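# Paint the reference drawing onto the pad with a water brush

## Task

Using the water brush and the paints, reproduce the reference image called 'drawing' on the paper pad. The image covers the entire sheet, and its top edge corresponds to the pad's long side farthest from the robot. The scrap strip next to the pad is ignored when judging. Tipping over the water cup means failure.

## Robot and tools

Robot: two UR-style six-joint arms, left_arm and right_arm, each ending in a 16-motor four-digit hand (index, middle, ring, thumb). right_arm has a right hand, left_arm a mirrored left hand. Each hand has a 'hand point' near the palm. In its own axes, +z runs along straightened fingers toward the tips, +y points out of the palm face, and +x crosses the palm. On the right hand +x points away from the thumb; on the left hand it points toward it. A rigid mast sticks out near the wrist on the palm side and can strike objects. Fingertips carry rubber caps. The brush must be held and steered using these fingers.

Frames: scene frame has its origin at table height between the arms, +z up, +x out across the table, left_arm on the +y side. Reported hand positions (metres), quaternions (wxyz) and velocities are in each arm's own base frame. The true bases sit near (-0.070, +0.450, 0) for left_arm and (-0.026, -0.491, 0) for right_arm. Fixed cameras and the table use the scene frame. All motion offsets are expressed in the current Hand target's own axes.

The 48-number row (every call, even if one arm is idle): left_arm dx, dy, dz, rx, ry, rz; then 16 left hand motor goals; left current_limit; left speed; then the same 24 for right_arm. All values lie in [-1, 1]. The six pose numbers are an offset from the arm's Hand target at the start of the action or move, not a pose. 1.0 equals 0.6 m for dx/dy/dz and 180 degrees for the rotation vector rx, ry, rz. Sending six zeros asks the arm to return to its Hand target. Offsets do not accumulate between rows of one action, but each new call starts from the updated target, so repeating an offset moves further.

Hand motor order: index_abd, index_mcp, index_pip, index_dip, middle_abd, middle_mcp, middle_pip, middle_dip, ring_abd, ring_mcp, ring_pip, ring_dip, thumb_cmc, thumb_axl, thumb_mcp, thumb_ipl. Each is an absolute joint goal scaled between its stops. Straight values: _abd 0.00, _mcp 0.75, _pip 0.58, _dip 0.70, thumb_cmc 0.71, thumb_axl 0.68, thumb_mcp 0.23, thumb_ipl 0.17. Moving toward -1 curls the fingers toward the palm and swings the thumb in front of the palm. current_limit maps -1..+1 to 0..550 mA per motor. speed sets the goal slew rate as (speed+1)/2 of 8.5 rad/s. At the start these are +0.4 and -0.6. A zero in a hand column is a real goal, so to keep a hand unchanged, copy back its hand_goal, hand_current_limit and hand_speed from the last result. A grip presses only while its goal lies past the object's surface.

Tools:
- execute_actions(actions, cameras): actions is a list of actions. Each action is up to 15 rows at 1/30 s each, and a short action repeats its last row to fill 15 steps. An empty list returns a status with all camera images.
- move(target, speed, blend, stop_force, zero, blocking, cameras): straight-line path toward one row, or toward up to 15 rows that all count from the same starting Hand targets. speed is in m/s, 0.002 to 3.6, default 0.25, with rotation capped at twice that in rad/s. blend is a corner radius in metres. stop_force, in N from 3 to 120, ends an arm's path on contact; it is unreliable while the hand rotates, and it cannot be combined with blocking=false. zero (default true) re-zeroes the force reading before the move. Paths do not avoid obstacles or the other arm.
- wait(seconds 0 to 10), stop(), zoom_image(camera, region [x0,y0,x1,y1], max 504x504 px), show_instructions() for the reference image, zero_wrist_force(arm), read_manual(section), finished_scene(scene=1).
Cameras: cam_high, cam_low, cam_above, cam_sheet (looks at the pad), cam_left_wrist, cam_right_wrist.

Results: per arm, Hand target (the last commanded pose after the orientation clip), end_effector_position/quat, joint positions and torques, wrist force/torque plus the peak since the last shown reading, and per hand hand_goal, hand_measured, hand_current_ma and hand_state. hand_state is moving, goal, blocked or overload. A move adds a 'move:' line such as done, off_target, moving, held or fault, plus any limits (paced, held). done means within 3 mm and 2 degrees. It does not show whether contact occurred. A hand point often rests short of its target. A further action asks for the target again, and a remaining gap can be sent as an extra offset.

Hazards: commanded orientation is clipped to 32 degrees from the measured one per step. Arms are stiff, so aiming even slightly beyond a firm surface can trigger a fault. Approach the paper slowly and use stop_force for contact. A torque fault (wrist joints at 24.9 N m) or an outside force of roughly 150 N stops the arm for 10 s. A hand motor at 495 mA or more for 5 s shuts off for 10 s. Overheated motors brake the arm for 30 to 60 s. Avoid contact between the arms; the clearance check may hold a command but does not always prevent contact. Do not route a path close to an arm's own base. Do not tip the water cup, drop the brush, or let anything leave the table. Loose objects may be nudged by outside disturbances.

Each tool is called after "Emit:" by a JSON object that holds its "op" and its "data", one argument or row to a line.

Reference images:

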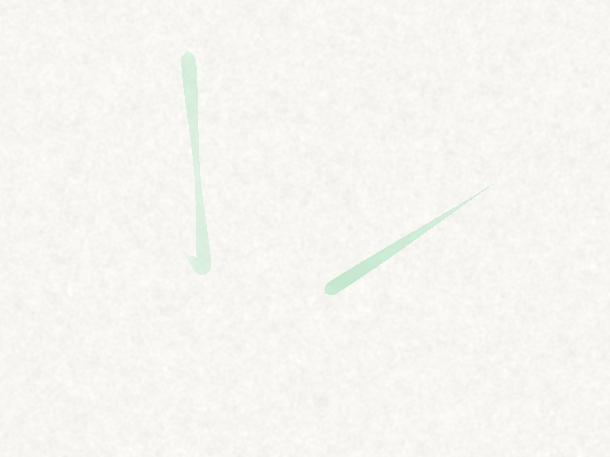

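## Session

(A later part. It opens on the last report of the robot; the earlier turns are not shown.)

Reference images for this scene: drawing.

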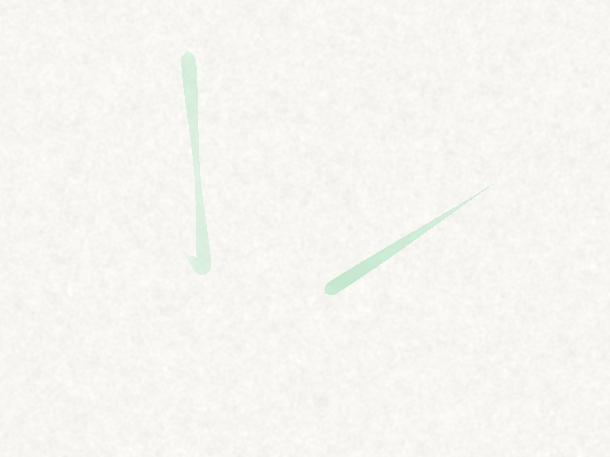

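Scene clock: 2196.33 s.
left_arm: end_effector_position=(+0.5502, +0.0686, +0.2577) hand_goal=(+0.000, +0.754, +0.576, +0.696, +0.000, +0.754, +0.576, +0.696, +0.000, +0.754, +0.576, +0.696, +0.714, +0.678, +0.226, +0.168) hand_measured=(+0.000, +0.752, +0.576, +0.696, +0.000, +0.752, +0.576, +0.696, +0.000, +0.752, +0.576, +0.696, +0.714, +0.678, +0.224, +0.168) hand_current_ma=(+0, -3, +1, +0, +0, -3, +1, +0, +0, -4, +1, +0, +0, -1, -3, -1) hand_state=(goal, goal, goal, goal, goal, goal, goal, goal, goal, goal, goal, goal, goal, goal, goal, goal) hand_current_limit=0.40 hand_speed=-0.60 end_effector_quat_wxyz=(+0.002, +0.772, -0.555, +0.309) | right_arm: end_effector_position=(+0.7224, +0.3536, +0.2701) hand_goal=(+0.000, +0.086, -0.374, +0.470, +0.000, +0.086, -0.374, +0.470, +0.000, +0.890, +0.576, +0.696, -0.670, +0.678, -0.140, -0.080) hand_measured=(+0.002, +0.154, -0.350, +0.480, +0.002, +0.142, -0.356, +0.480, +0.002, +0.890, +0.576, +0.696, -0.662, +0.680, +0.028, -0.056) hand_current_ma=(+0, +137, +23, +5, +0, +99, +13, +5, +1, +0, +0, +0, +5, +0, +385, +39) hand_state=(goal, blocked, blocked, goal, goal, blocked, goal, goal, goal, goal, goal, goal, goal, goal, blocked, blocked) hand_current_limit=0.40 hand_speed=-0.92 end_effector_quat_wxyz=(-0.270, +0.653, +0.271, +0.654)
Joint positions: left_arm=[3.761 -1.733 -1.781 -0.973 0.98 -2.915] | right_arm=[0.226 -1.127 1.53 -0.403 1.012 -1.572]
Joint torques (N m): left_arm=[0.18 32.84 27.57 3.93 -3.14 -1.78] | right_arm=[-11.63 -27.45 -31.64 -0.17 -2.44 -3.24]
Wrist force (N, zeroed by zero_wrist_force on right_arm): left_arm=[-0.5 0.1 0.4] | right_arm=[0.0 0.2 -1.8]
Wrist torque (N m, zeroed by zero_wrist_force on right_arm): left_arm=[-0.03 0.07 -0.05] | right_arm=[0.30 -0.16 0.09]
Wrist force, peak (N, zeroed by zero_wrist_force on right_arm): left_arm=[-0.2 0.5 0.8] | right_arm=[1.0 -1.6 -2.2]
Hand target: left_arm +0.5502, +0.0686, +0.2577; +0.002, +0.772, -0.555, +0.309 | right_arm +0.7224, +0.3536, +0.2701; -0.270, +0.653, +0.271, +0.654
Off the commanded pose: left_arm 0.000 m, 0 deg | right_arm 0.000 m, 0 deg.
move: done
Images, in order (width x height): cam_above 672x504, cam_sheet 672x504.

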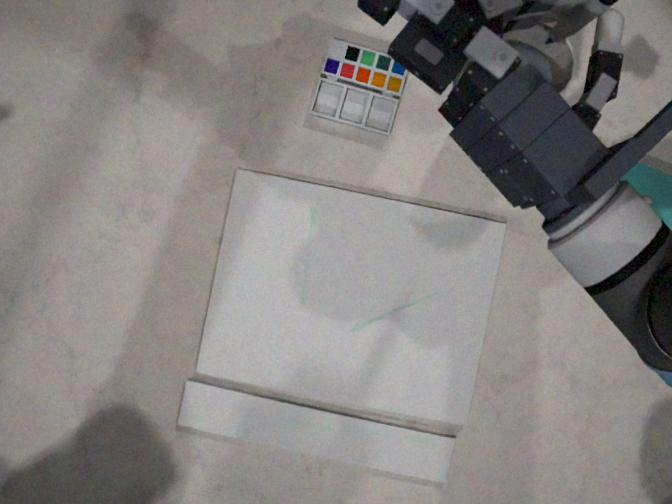

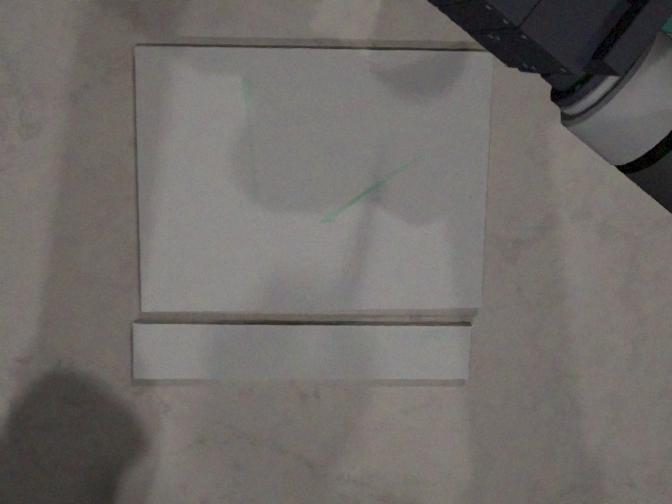

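Emit:
{"op": "move", "data": {
  "target": [
    [0,0,0,0,0,0,0,0.754,0.576,0.696,0,0.754,0.576,0.696,0,0.754,0.576,0.696,0.714,0.678,0.226,0.168,0.4,-0.6,-0.205,0,0,0,0,0,0,0.085,-0.375,0.47,0,0.085,-0.375,0.47,0,0.89,0.576,0.696,-0.67,0.678,-0.14,-0.08,0.4,-0.92],
    [0,0,0,0,0,0,0,0.754,0.576,0.696,0,0.754,0.576,0.696,0,0.754,0.576,0.696,0.714,0.678,0.226,0.168,0.4,-0.6,-0.205,0.005,0,0,0,0,0,0.085,-0.375,0.47,0,0.085,-0.375,0.47,0,0.89,0.576,0.696,-0.67,0.678,-0.14,-0.08,0.4,-0.92],
    [0,0,0,0,0,0,0,0.754,0.576,0.696,0,0.754,0.576,0.696,0,0.754,0.576,0.696,0.714,0.678,0.226,0.168,0.4,-0.6,-0.205,-0.005,0,0,0,0,0,0.085,-0.375,0.47,0,0.085,-0.375,0.47,0,0.89,0.576,0.696,-0.67,0.678,-0.14,-0.08,0.4,-0.92],
    [0,0,0,0,0,0,0,0.754,0.576,0.696,0,0.754,0.576,0.696,0,0.754,0.576,0.696,0.714,0.678,0.226,0.168,0.4,-0.6,-0.205,0,0,0,0,0,0,0.085,-0.375,0.47,0,0.085,-0.375,0.47,0,0.89,0.576,0.696,-0.67,0.678,-0.14,-0.08,0.4,-0.92]
  ],
  "speed": [0.15, 0.02, 0.02, 0.02],
  "blend": [0.0005, 0.0005, 0.0005, 0]
}}

Emit:
{"op": "move", "data": {
  "target": [
    [0,0,0,0,0,0,0,0.754,0.576,0.696,0,0.754,0.576,0.696,0,0.754,0.576,0.696,0.714,0.678,0.226,0.168,0.4,-0.6,0.205,0,0,0,0,0,0,0.085,-0.375,0.47,0,0.085,-0.375,0.47,0,0.89,0.576,0.696,-0.67,0.678,-0.14,-0.08,0.4,-0.92],
    [0,0,0,0,0,0,0,0.754,0.576,0.696,0,0.754,0.576,0.696,0,0.754,0.576,0.696,0.714,0.678,0.226,0.168,0.4,-0.6,0.205,-0.1704,0.2090,0,0,0,0,0.085,-0.375,0.47,0,0.085,-0.375,0.47,0,0.89,0.576,0.696,-0.67,0.678,-0.14,-0.08,0.4,-0.92],
    [0,0,0,0,0,0,0,0.754,0.576,0.696,0,0.754,0.576,0.696,0,0.754,0.576,0.696,0.714,0.678,0.226,0.168,0.4,-0.6,-0.0283,-0.1704,0.2090,0,0,0,0,0.085,-0.375,0.47,0,0.085,-0.375,0.47,0,0.89,0.576,0.696,-0.67,0.678,-0.14,-0.08,0.4,-0.92]
  ],
  "speed": [0.2, 0.25, 0.15],
  "blend": [0.02, 0.02, 0]
}}

Emit:
{"op": "move", "data": {
  "target": [
    [0,0,0,0,0,0,0,0.754,0.576,0.696,0,0.754,0.576,0.696,0,0.754,0.576,0.696,0.714,0.678,0.226,0.168,0.4,-0.6,-0.02,0,0,0,0,0,0,0.085,-0.375,0.47,0,0.085,-0.375,0.47,0,0.89,0.576,0.696,-0.67,0.678,-0.14,-0.08,0.4,-0.92],
    [0,0,0,0,0,0,0,0.754,0.576,0.696,0,0.754,0.576,0.696,0,0.754,0.576,0.696,0.714,0.678,0.226,0.168,0.4,-0.6,-0.02,0.0045,0,0,0,0,0,0.085,-0.375,0.47,0,0.085,-0.375,0.47,0,0.89,0.576,0.696,-0.67,0.678,-0.14,-0.08,0.4,-0.92],
    [0,0,0,0,0,0,0,0.754,0.576,0.696,0,0.754,0.576,0.696,0,0.754,0.576,0.696,0.714,0.678,0.226,0.168,0.4,-0.6,-0.02,-0.0045,0,0,0,0,0,0.085,-0.375,0.47,0,0.085,-0.375,0.47,0,0.89,0.576,0.696,-0.67,0.678,-0.14,-0.08,0.4,-0.92],
    [0,0,0,0,0,0,0,0.754,0.576,0.696,0,0.754,0.576,0.696,0,0.754,0.576,0.696,0.714,0.678,0.226,0.168,0.4,-0.6,-0.02,0,0.0045,0,0,0,0,0.085,-0.375,0.47,0,0.085,-0.375,0.47,0,0.89,0.576,0.696,-0.67,0.678,-0.14,-0.08,0.4,-0.92],
    [0,0,0,0,0,0,0,0.754,0.576,0.696,0,0.754,0.576,0.696,0,0.754,0.576,0.696,0.714,0.678,0.226,0.168,0.4,-0.6,-0.02,0,-0.0045,0,0,0,0,0.085,-0.375,0.47,0,0.085,-0.375,0.47,0,0.89,0.576,0.696,-0.67,0.678,-0.14,-0.08,0.4,-0.92],
    [0,0,0,0,0,0,0,0.754,0.576,0.696,0,0.754,0.576,0.696,0,0.754,0.576,0.696,0.714,0.678,0.226,0.168,0.4,-0.6,-0.02,0.0045,0,0,0,0,0,0.085,-0.375,0.47,0,0.085,-0.375,0.47,0,0.89,0.576,0.696,-0.67,0.678,-0.14,-0.08,0.4,-0.92],
    [0,0,0,0,0,0,0,0.754,0.576,0.696,0,0.754,0.576,0.696,0,0.754,0.576,0.696,0.714,0.678,0.226,0.168,0.4,-0.6,-0.02,-0.0045,0,0,0,0,0,0.085,-0.375,0.47,0,0.085,-0.375,0.47,0,0.89,0.576,0.696,-0.67,0.678,-0.14,-0.08,0.4,-0.92],
    [0,0,0,0,0,0,0,0.754,0.576,0.696,0,0.754,0.576,0.696,0,0.754,0.576,0.696,0.714,0.678,0.226,0.168,0.4,-0.6,-0.02,0,0.0045,0,0,0,0,0.085,-0.375,0.47,0,0.085,-0.375,0.47,0,0.89,0.576,0.696,-0.67,0.678,-0.14,-0.08,0.4,-0.92],
    [0,0,0,0,0,0,0,0.754,0.576,0.696,0,0.754,0.576,0.696,0,0.754,0.576,0.696,0.714,0.678,0.226,0.168,0.4,-0.6,-0.02,0,-0.0045,0,0,0,0,0.085,-0.375,0.47,0,0.085,-0.375,0.47,0,0.89,0.576,0.696,-0.67,0.678,-0.14,-0.08,0.4,-0.92],
    [0,0,0,0,0,0,0,0.754,0.576,0.696,0,0.754,0.576,0.696,0,0.754,0.576,0.696,0.714,0.678,0.226,0.168,0.4,-0.6,-0.02,0.0045,0,0,0,0,0,0.085,-0.375,0.47,0,0.085,-0.375,0.47,0,0.89,0.576,0.696,-0.67,0.678,-0.14,-0.08,0.4,-0.92],
    [0,0,0,0,0,0,0,0.754,0.576,0.696,0,0.754,0.576,0.696,0,0.754,0.576,0.696,0.714,0.678,0.226,0.168,0.4,-0.6,-0.02,0,0,0,0,0,0,0.085,-0.375,0.47,0,0.085,-0.375,0.47,0,0.89,0.576,0.696,-0.67,0.678,-0.14,-0.08,0.4,-0.92],
    [0,0,0,0,0,0,0,0.754,0.576,0.696,0,0.754,0.576,0.696,0,0.754,0.576,0.696,0.714,0.678,0.226,0.168,0.4,-0.6,0.1167,0,0,0,0,0,0,0.085,-0.375,0.47,0,0.085,-0.375,0.47,0,0.89,0.576,0.696,-0.67,0.678,-0.14,-0.08,0.4,-0.92]
  ],
  "speed": [0.05, 0.02, 0.02, 0.02, 0.02, 0.02, 0.02, 0.02, 0.02, 0.02, 0.02, 0.15],
  "blend": [0.0005, 0.0005, 0.0005, 0.0005, 0.0005, 0.0005, 0.0005, 0.0005, 0.0005, 0.0005, 0.0005, 0]
}}

Emit:
{"op": "move", "data": {
  "target": [
    [0,0,0,0,0,0,0,0.754,0.576,0.696,0,0.754,0.576,0.696,0,0.754,0.576,0.696,0.714,0.678,0.226,0.168,0.4,-0.6,0,-0.3914,-0.2639,0,0,0,0,0.085,-0.375,0.47,0,0.085,-0.375,0.47,0,0.89,0.576,0.696,-0.67,0.678,-0.14,-0.08,0.4,-0.92],
    [0,0,0,0,0,0,0,0.754,0.576,0.696,0,0.754,0.576,0.696,0,0.754,0.576,0.696,0.714,0.678,0.226,0.168,0.4,-0.6,-0.1235,-0.3914,-0.2639,0,0,0,0,0.085,-0.375,0.47,0,0.085,-0.375,0.47,0,0.89,0.576,0.696,-0.67,0.678,-0.14,-0.08,0.4,-0.92],
    [0,0,0,0,0,0,0,0.754,0.576,0.696,0,0.754,0.576,0.696,0,0.754,0.576,0.696,0.714,0.678,0.226,0.168,0.4,-0.6,-0.1477,-0.3914,-0.2639,0,0,0,0,0.085,-0.375,0.47,0,0.085,-0.375,0.47,0,0.89,0.576,0.696,-0.67,0.678,-0.14,-0.08,0.4,-0.92],
    [0,0,0,0,0,0,0,0.754,0.576,0.696,0,0.754,0.576,0.696,0,0.754,0.576,0.696,0.714,0.678,0.226,0.168,0.4,-0.6,-0.1382,-0.3912,-0.2416,0,0,0,0,0.085,-0.375,0.47,0,0.085,-0.375,0.47,0,0.89,0.576,0.696,-0.67,0.678,-0.14,-0.08,0.4,-0.92],
    [0,0,0,0,0,0,0,0.754,0.576,0.696,0,0.754,0.576,0.696,0,0.754,0.576,0.696,0.714,0.678,0.226,0.168,0.4,-0.6,-0.1318,-0.3911,-0.2348,0,0,0,0,0.085,-0.375,0.47,0,0.085,-0.375,0.47,0,0.89,0.576,0.696,-0.67,0.678,-0.14,-0.08,0.4,-0.92],
    [0,0,0,0,0,0,0,0.754,0.576,0.696,0,0.754,0.576,0.696,0,0.754,0.576,0.696,0.714,0.678,0.226,0.168,0.4,-0.6,-0.1168,-0.3911,-0.2348,0,0,0,0,0.085,-0.375,0.47,0,0.085,-0.375,0.47,0,0.89,0.576,0.696,-0.67,0.678,-0.14,-0.08,0.4,-0.92],
    [0,0,0,0,0,0,0,0.754,0.576,0.696,0,0.754,0.576,0.696,0,0.754,0.576,0.696,0.714,0.678,0.226,0.168,0.4,-0.6,-0.1168,-0.3914,-0.2639,0,0,0,0,0.085,-0.375,0.47,0,0.085,-0.375,0.47,0,0.89,0.576,0.696,-0.67,0.678,-0.14,-0.08,0.4,-0.92],
    [0,0,0,0,0,0,0,0.754,0.576,0.696,0,0.754,0.576,0.696,0,0.754,0.576,0.696,0.714,0.678,0.226,0.168,0.4,-0.6,-0.1468,-0.3914,-0.2639,0,0,0,0,0.085,-0.375,0.47,0,0.085,-0.375,0.47,0,0.89,0.576,0.696,-0.67,0.678,-0.14,-0.08,0.4,-0.92],
    [0,0,0,0,0,0,0,0.754,0.576,0.696,0,0.754,0.576,0.696,0,0.754,0.576,0.696,0.714,0.678,0.226,0.168,0.4,-0.6,-0.1562,-0.3851,-0.2585,0,0,0,0,0.085,-0.375,0.47,0,0.085,-0.375,0.47,0,0.89,0.576,0.696,-0.67,0.678,-0.14,-0.08,0.4,-0.92],
    [0,0,0,0,0,0,0,0.754,0.576,0.696,0,0.754,0.576,0.696,0,0.754,0.576,0.696,0.714,0.678,0.226,0.168,0.4,-0.6,-0.1442,-0.3243,-0.2064,0,0,0,0,0.085,-0.375,0.47,0,0.085,-0.375,0.47,0,0.89,0.576,0.696,-0.67,0.678,-0.14,-0.08,0.4,-0.92],
    [0,0,0,0,0,0,0,0.754,0.576,0.696,0,0.754,0.576,0.696,0,0.754,0.576,0.696,0.714,0.678,0.226,0.168,0.4,-0.6,-0.136,-0.3141,-0.1977,0,0,0,0,0.085,-0.375,0.47,0,0.085,-0.375,0.47,0,0.89,0.576,0.696,-0.67,0.678,-0.14,-0.08,0.4,-0.92],
    [0,0,0,0,0,0,0,0.754,0.576,0.696,0,0.754,0.576,0.696,0,0.754,0.576,0.696,0.714,0.678,0.226,0.168,0.4,-0.6,0,-0.3141,-0.1977,0,0,0,0,0.085,-0.375,0.47,0,0.085,-0.375,0.47,0,0.89,0.576,0.696,-0.67,0.678,-0.14,-0.08,0.4,-0.92],
    [0,0,0,0,0,0,0,0.754,0.576,0.696,0,0.754,0.576,0.696,0,0.754,0.576,0.696,0.714,0.678,0.226,0.168,0.4,-0.6,0.1165,0.1704,-0.2090,0,0,0,0,0.085,-0.375,0.47,0,0.085,-0.375,0.47,0,0.89,0.576,0.696,-0.67,0.678,-0.14,-0.08,0.4,-0.92]
  ],
  "speed": [0.25, 0.15, 0.05, 0.03, 0.06, 0.1, 0.1, 0.05, 0.03, 0.03, 0.05, 0.2, 0.25],
  "blend": [0.02, 0.001, 0.0005, 0.001, 0.001, 0.002, 0.002, 0.0005, 0.0005, 0.001, 0.001, 0.01, 0],
  "cameras": ["cam_sheet", "cam_above"]
}}

Emit:
{"op": "zoom_image", "data": {
  "camera": "cam_sheet",
  "region": [200, 60, 300, 230]
}}

Emit:
{"op": "zoom_image", "data": {
  "camera": "cam_sheet",
  "region": [230, 170, 290, 230]
}}

Emit:
{"op": "zoom_image", "data": {
  "camera": "cam_above",
  "region": [270, 190, 390, 340]
}}

Scene clock: 2258.77 s.
left_arm: end_effector_position=(+0.5502, +0.0686, +0.2577) hand_goal=(+0.000, +0.754, +0.576, +0.696, +0.000, +0.754, +0.576, +0.696, +0.000, +0.754, +0.576, +0.696, +0.714, +0.678, +0.226, +0.168) hand_measured=(+0.000, +0.752, +0.576, +0.696, +0.000, +0.752, +0.576, +0.696, +0.000, +0.752, +0.576, +0.696, +0.714, +0.678, +0.224, +0.168) hand_current_ma=(+0, -3, +1, +0, +0, -3, +1, +0, +0, -4, +1, +0, +0, -1, -3, -1) hand_state=(goal, goal, goal, goal, goal, goal, goal, goal, goal, goal, goal, goal, goal, goal, goal, goal) hand_current_limit=0.40 hand_speed=-0.60 end_effector_quat_wxyz=(+0.002, +0.772, -0.555, +0.309) | right_arm: end_effector_position=(+0.7224, +0.3536, +0.1472) hand_goal=(+0.000, +0.086, -0.374, +0.470, +0.000, +0.086, -0.374, +0.470, +0.000, +0.890, +0.576, +0.696, -0.670, +0.678, -0.140, -0.080) hand_measured=(+0.002, +0.154, -0.350, +0.480, +0.002, +0.142, -0.356, +0.480, +0.002, +0.890, +0.576, +0.696, -0.662, +0.680, +0.028, -0.056) hand_current_ma=(+0, +137, +23, +5, +0, +99, +13, +5, +1, +0, +0, +0, +5, +0, +385, +39) hand_state=(goal, blocked, blocked, goal, goal, blocked, goal, goal, goal, goal, goal, goal, goal, goal, blocked, blocked) hand_current_limit=0.40 hand_speed=-0.92 end_effector_quat_wxyz=(-0.270, +0.653, +0.271, +0.654)
Joint positions: left_arm=[3.761 -1.733 -1.781 -0.973 0.98 -2.915] | right_arm=[0.226 -0.978 1.654 -0.676 1.012 -1.572]
Joint torques (N m): left_arm=[0.47 33.99 28.05 3.84 -3.46 -1.64] | right_arm=[-11.88 -29.44 -28.53 -0.19 -2.36 2.66]
Wrist force (N, zeroed by zero_wrist_force on right_arm): left_arm=[-0.1 0.1 0.0] | right_arm=[0.1 0.4 -1.8]
Wrist torque (N m, zeroed by zero_wrist_force on right_arm): left_arm=[-0.01 0.00 -0.01] | right_arm=[0.31 -0.15 0.07]
Wrist force, peak (N, zeroed by zero_wrist_force on right_arm): left_arm=[0.2 0.0 0.8] | right_arm=[-0.2 0.6 -2.1]
Hand target: left_arm +0.5502, +0.0686, +0.2577; +0.002, +0.772, -0.555, +0.309 | right_arm +0.7225, +0.3535, +0.1471; -0.270, +0.653, +0.271, +0.654
Off the commanded pose: left_arm 0.000 m, 0 deg | right_arm 0.000 m, 0 deg.
move: done

Scene clock: 2261.47 s.
left_arm: end_effector_position=(+0.5502, +0.0686, +0.2577) hand_goal=(+0.000, +0.754, +0.576, +0.696, +0.000, +0.754, +0.576, +0.696, +0.000, +0.754, +0.576, +0.696, +0.714, +0.678, +0.226, +0.168) hand_measured=(+0.000, +0.752, +0.576, +0.696, +0.000, +0.752, +0.576, +0.696, +0.000, +0.752, +0.576, +0.696, +0.714, +0.678, +0.224, +0.168) hand_current_ma=(+0, -3, +1, +0, +0, -3, +1, +0, +0, -4, +1, +0, +0, -1, -3, -1) hand_state=(goal, goal, goal, goal, goal, goal, goal, goal, goal, goal, goal, goal, goal, goal, goal, goal) hand_current_limit=0.40 hand_speed=-0.60 end_effector_quat_wxyz=(+0.002, +0.772, -0.555, +0.309) | right_arm: end_effector_position=(+0.7390, +0.5144, +0.1301) hand_goal=(+0.000, +0.086, -0.374, +0.470, +0.000, +0.086, -0.374, +0.470, +0.000, +0.890, +0.576, +0.696, -0.670, +0.678, -0.140, -0.080) hand_measured=(+0.002, +0.154, -0.350, +0.480, +0.002, +0.142, -0.356, +0.480, +0.002, +0.890, +0.576, +0.696, -0.662, +0.680, +0.028, -0.056) hand_current_ma=(+0, +137, +23, +5, +1, +99, +13, +5, +1, +0, +0, +0, +5, +0, +385, +39) hand_state=(goal, blocked, blocked, goal, goal, blocked, goal, goal, goal, goal, goal, goal, goal, goal, blocked, blocked) hand_current_limit=0.40 hand_speed=-0.92 end_effector_quat_wxyz=(-0.270, +0.653, +0.271, +0.654)
Joint positions: left_arm=[3.761 -1.733 -1.781 -0.973 0.98 -2.915] | right_arm=[0.471 -0.752 1.289 -0.537 1.257 -1.572]
Joint torques (N m): left_arm=[-1.41 34.01 28.38 3.59 -3.23 -1.86] | right_arm=[-4.66 -39.44 -11.03 -3.47 -2.31 2.52]
Wrist force (N, zeroed by zero_wrist_force on right_arm): left_arm=[0.0 0.3 0.6] | right_arm=[0.0 0.2 -1.4]
Wrist torque (N m, zeroed by zero_wrist_force on right_arm): left_arm=[-0.03 0.01 -0.01] | right_arm=[0.24 -0.15 0.13]
Wrist force, peak (N, zeroed by zero_wrist_force on right_arm): left_arm=[0.0 0.0 0.9] | right_arm=[1.8 1.1 -2.4]
Hand target: left_arm +0.5502, +0.0686, +0.2577; +0.002, +0.772, -0.555, +0.309 | right_arm +0.7391, +0.5144, +0.1300; -0.270, +0.653, +0.271, +0.654
Off the commanded pose: left_arm 0.000 m, 0 deg | right_arm 0.000 m, 0 deg.
move: done

Scene clock: 2264.90 s.
left_arm: end_effector_position=(+0.5502, +0.0686, +0.2577) hand_goal=(+0.000, +0.754, +0.576, +0.696, +0.000, +0.754, +0.576, +0.696, +0.000, +0.754, +0.576, +0.696, +0.714, +0.678, +0.226, +0.168) hand_measured=(+0.000, +0.752, +0.576, +0.696, +0.000, +0.752, +0.576, +0.696, +0.000, +0.752, +0.576, +0.696, +0.714, +0.678, +0.224, +0.168) hand_current_ma=(+0, -3, +1, +0, +0, -3, +1, +0, +0, -4, +1, +0, +0, -1, -3, -1) hand_state=(goal, goal, goal, goal, goal, goal, goal, goal, goal, goal, goal, goal, goal, goal, goal, goal) hand_current_limit=0.40 hand_speed=-0.60 end_effector_quat_wxyz=(+0.002, +0.772, -0.555, +0.309) | right_arm: end_effector_position=(+0.7390, +0.5145, +0.2000) hand_goal=(+0.000, +0.086, -0.374, +0.470, +0.000, +0.086, -0.374, +0.470, +0.000, +0.890, +0.576, +0.696, -0.670, +0.678, -0.140, -0.080) hand_measured=(+0.002, +0.154, -0.350, +0.480, +0.002, +0.142, -0.356, +0.480, +0.002, +0.890, +0.576, +0.696, -0.662, +0.680, +0.028, -0.056) hand_current_ma=(+0, +137, +23, +5, +1, +99, +13, +5, +1, +0, +0, +0, +5, +0, +385, +39) hand_state=(goal, blocked, blocked, goal, goal, blocked, goal, goal, goal, goal, goal, goal, goal, goal, blocked, blocked) hand_current_limit=0.40 hand_speed=-0.92 end_effector_quat_wxyz=(-0.270, +0.653, +0.271, +0.654)
Joint positions: left_arm=[3.761 -1.733 -1.781 -0.973 0.98 -2.915] | right_arm=[0.471 -0.831 1.234 -0.403 1.257 -1.572]
Joint torques (N m): left_arm=[0.21 33.71 27.83 4.12 -3.57 -1.73] | right_arm=[10.16 -64.39 -31.65 -0.39 2.63 -2.66]
Wrist force (N, zeroed by zero_wrist_force on right_arm): left_arm=[0.0 0.1 0.3] | right_arm=[0.1 0.1 -2.0]
Wrist torque (N m, zeroed by zero_wrist_force on right_arm): left_arm=[-0.02 -0.01 -0.01] | right_arm=[0.28 -0.17 0.10]
Wrist force, peak (N, zeroed by zero_wrist_force on right_arm): left_arm=[-0.1 0.1 0.8] | right_arm=[-1.9 0.2 -1.9]
Hand target: left_arm +0.5502, +0.0686, +0.2577; +0.002, +0.772, -0.555, +0.309 | right_arm +0.7390, +0.5145, +0.2001; -0.270, +0.653, +0.271, +0.654
Off the commanded pose: left_arm 0.000 m, 0 deg | right_arm 0.000 m, 0 deg.
move: done

Scene clock: 2272.37 s.
left_arm: end_effector_position=(+0.5502, +0.0686, +0.2577) hand_goal=(+0.000, +0.754, +0.576, +0.696, +0.000, +0.754, +0.576, +0.696, +0.000, +0.754, +0.576, +0.696, +0.714, +0.678, +0.226, +0.168) hand_measured=(+0.000, +0.752, +0.576, +0.696, +0.000, +0.752, +0.576, +0.696, +0.000, +0.752, +0.576, +0.696, +0.714, +0.678, +0.224, +0.168) hand_current_ma=(+0, -3, +1, +0, +0, -3, +1, +0, +0, -4, +1, +0, +0, -1, -3, -1) hand_state=(goal, goal, goal, goal, goal, goal, goal, goal, goal, goal, goal, goal, goal, goal, goal, goal) hand_current_limit=0.40 hand_speed=-0.60 end_effector_quat_wxyz=(+0.002, +0.772, -0.555, +0.309) | right_arm: end_effector_position=(+0.7224, +0.3536, +0.2701) hand_goal=(+0.000, +0.086, -0.374, +0.470, +0.000, +0.086, -0.374, +0.470, +0.000, +0.890, +0.576, +0.696, -0.670, +0.678, -0.140, -0.080) hand_measured=(+0.002, +0.154, -0.350, +0.480, +0.002, +0.142, -0.356, +0.480, +0.002, +0.890, +0.576, +0.696, -0.660, +0.680, +0.026, -0.056) hand_current_ma=(+0, +137, +23, +5, +1, +99, +14, +5, +1, +0, +0, +0, +5, +0, +385, +39) hand_state=(goal, blocked, blocked, goal, goal, blocked, goal, goal, goal, goal, goal, goal, goal, goal, blocked, blocked) hand_current_limit=0.40 hand_speed=-0.92 end_effector_quat_wxyz=(-0.270, +0.653, +0.271, +0.654)
Joint positions: left_arm=[3.761 -1.733 -1.781 -0.973 0.98 -2.915] | right_arm=[0.226 -1.126 1.53 -0.403 1.012 -1.572]
Joint torques (N m): left_arm=[-1.27 33.82 27.84 3.79 -3.28 -1.8] | right_arm=[-11.69 -27.29 -32.3 -0.23 -2.62 -3.14]
Wrist force (N, zeroed by zero_wrist_force on right_arm): left_arm=[-0.2 -0.1 0.6] | right_arm=[0.2 -0.1 -1.5]
Wrist torque (N m, zeroed by zero_wrist_force on right_arm): left_arm=[-0.07 0.03 -0.02] | right_arm=[0.23 -0.18 0.09]
Wrist force, peak (N, zeroed by zero_wrist_force on right_arm): left_arm=[-0.3 0.5 0.9] | right_arm=[0.8 -0.9 -2.8]
Hand target: left_arm +0.5502, +0.0686, +0.2577; +0.002, +0.772, -0.555, +0.309 | right_arm +0.7224, +0.3536, +0.2701; -0.270, +0.653, +0.271, +0.654
Off the commanded pose: left_arm 0.000 m, 0 deg | right_arm 0.000 m, 0 deg.
move: done
Images, in order (width x height): cam_above 672x504, cam_sheet 672x504.

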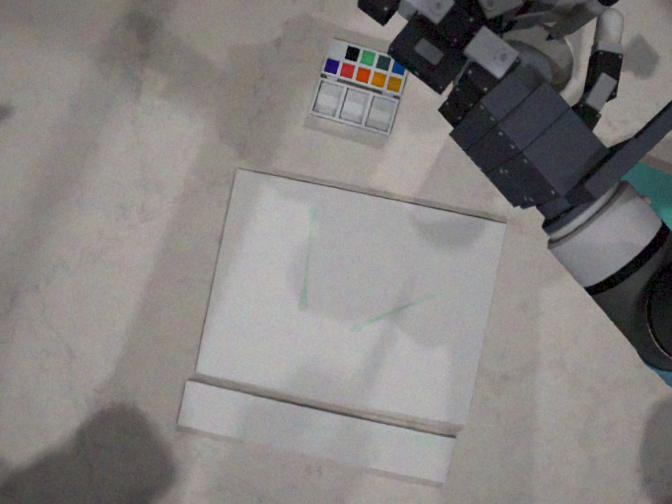

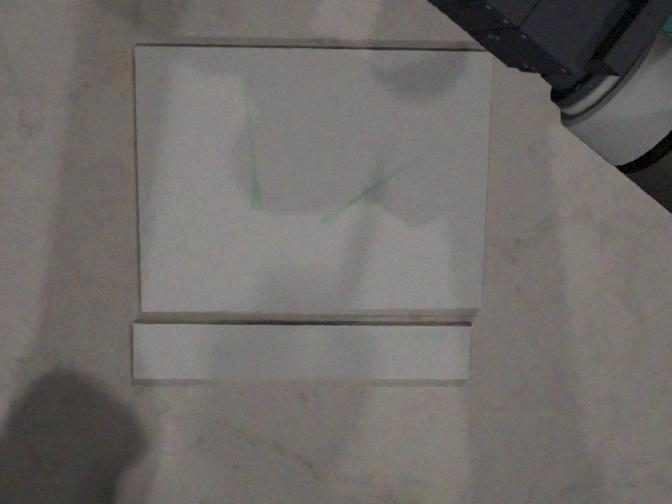

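Scaled by 2.965.

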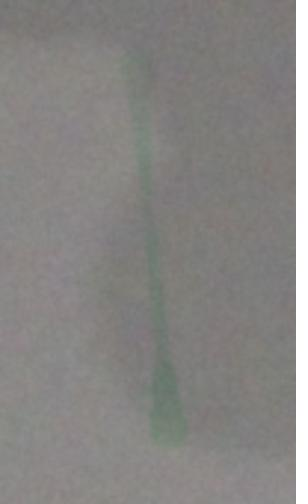

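Scaled by 8.400.

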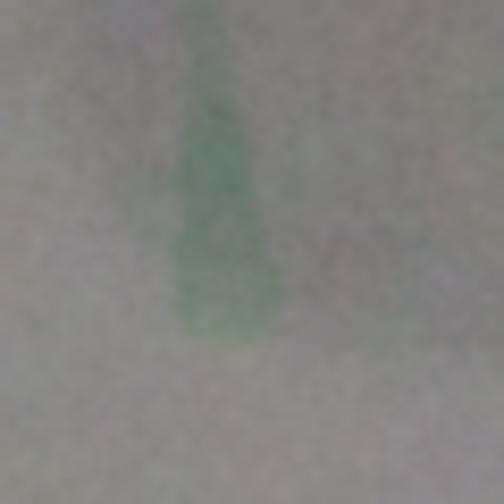

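Scaled by 3.360.

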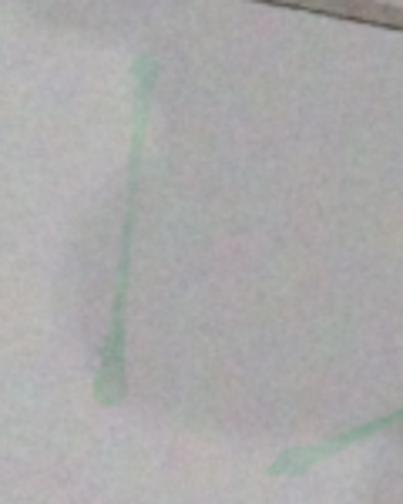

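Emit:
{"op": "wait", "data": {
  "seconds": 0,
  "cameras": ["cam_sheet"]
}}

Emit:
{"op": "zoom_image", "data": {
  "camera": "cam_sheet",
  "region": [200, 40, 460, 240]
}}

Scene clock: 2288.40 s.
left_arm: end_effector_position=(+0.5502, +0.0686, +0.2577) hand_goal=(+0.000, +0.754, +0.576, +0.696, +0.000, +0.754, +0.576, +0.696, +0.000, +0.754, +0.576, +0.696, +0.714, +0.678, +0.226, +0.168) hand_measured=(+0.000, +0.752, +0.576, +0.696, +0.000, +0.752, +0.576, +0.696, +0.000, +0.752, +0.576, +0.696, +0.714, +0.678, +0.224, +0.168) hand_current_ma=(+0, -3, +1, +0, +0, -3, +1, +0, +0, -4, +1, +0, +0, -1, -3, -1) hand_state=(goal, goal, goal, goal, goal, goal, goal, goal, goal, goal, goal, goal, goal, goal, goal, goal) hand_current_limit=0.40 hand_speed=-0.60 end_effector_quat_wxyz=(+0.002, +0.772, -0.555, +0.309) | right_arm: end_effector_position=(+0.7224, +0.3536, +0.2701) hand_goal=(+0.000, +0.086, -0.374, +0.470, +0.000, +0.086, -0.374, +0.470, +0.000, +0.890, +0.576, +0.696, -0.670, +0.678, -0.140, -0.080) hand_measured=(+0.002, +0.154, -0.350, +0.480, +0.002, +0.142, -0.356, +0.480, +0.002, +0.890, +0.576, +0.696, -0.660, +0.680, +0.026, -0.056) hand_current_ma=(+0, +137, +23, +5, +1, +99, +14, +5, +1, +0, +0, +0, +5, +0, +385, +39) hand_state=(goal, blocked, blocked, goal, goal, blocked, goal, goal, goal, goal, goal, goal, goal, goal, blocked, blocked) hand_current_limit=0.40 hand_speed=-0.92 end_effector_quat_wxyz=(-0.270, +0.653, +0.271, +0.654)
Joint positions: left_arm=[3.761 -1.733 -1.781 -0.973 0.98 -2.915] | right_arm=[0.226 -1.126 1.53 -0.403 1.012 -1.572]
Joint torques (N m): left_arm=[-0.61 34.89 28.38 3.74 -3.22 -1.58] | right_arm=[-11.57 -28.04 -31.43 -0.24 -2.58 -3.13]
Wrist force (N, zeroed by zero_wrist_force on right_arm): left_arm=[-0.2 0.0 0.7] | right_arm=[0.2 0.0 -1.6]
Wrist torque (N m, zeroed by zero_wrist_force on right_arm): left_arm=[-0.07 0.04 -0.03] | right_arm=[0.26 -0.18 0.10]
Wrist force, peak (N, zeroed by zero_wrist_force on right_arm): left_arm=[0.0 0.2 0.8] | right_arm=[0.2 0.0 -2.2]
Hand target: left_arm +0.5502, +0.0686, +0.2577; +0.002, +0.772, -0.555, +0.309 | right_arm +0.7224, +0.3536, +0.2701; -0.270, +0.653, +0.271, +0.654
Off the commanded pose: left_arm 0.000 m, 0 deg | right_arm 0.000 m, 0 deg.
Images, in order (width x height): cam_sheet 672x504.

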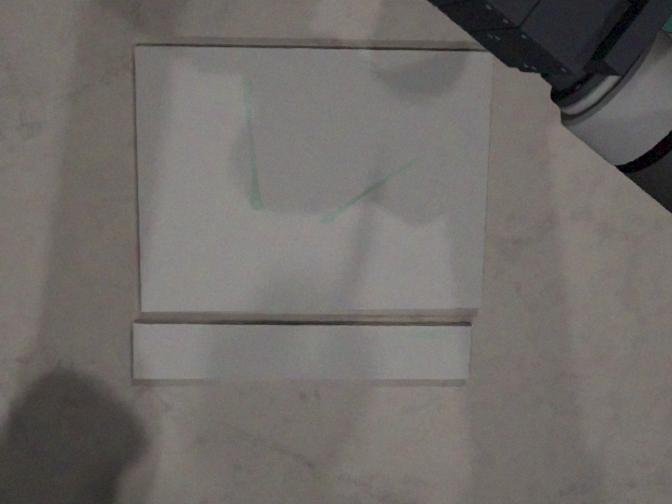

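Scaled by 1.938.

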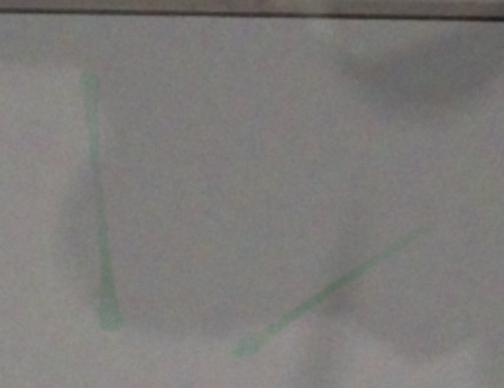

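Emit:
{"op": "zoom_image", "data": {
  "camera": "cam_sheet",
  "region": [310, 140, 440, 240]
}}

Emit:
{"op": "zoom_image", "data": {
  "camera": "cam_sheet",
  "region": [210, 65, 310, 145]
}}

Emit:
{"op": "zoom_image", "data": {
  "camera": "cam_sheet",
  "region": [210, 140, 310, 220]
}}

Scaled by 3.877.

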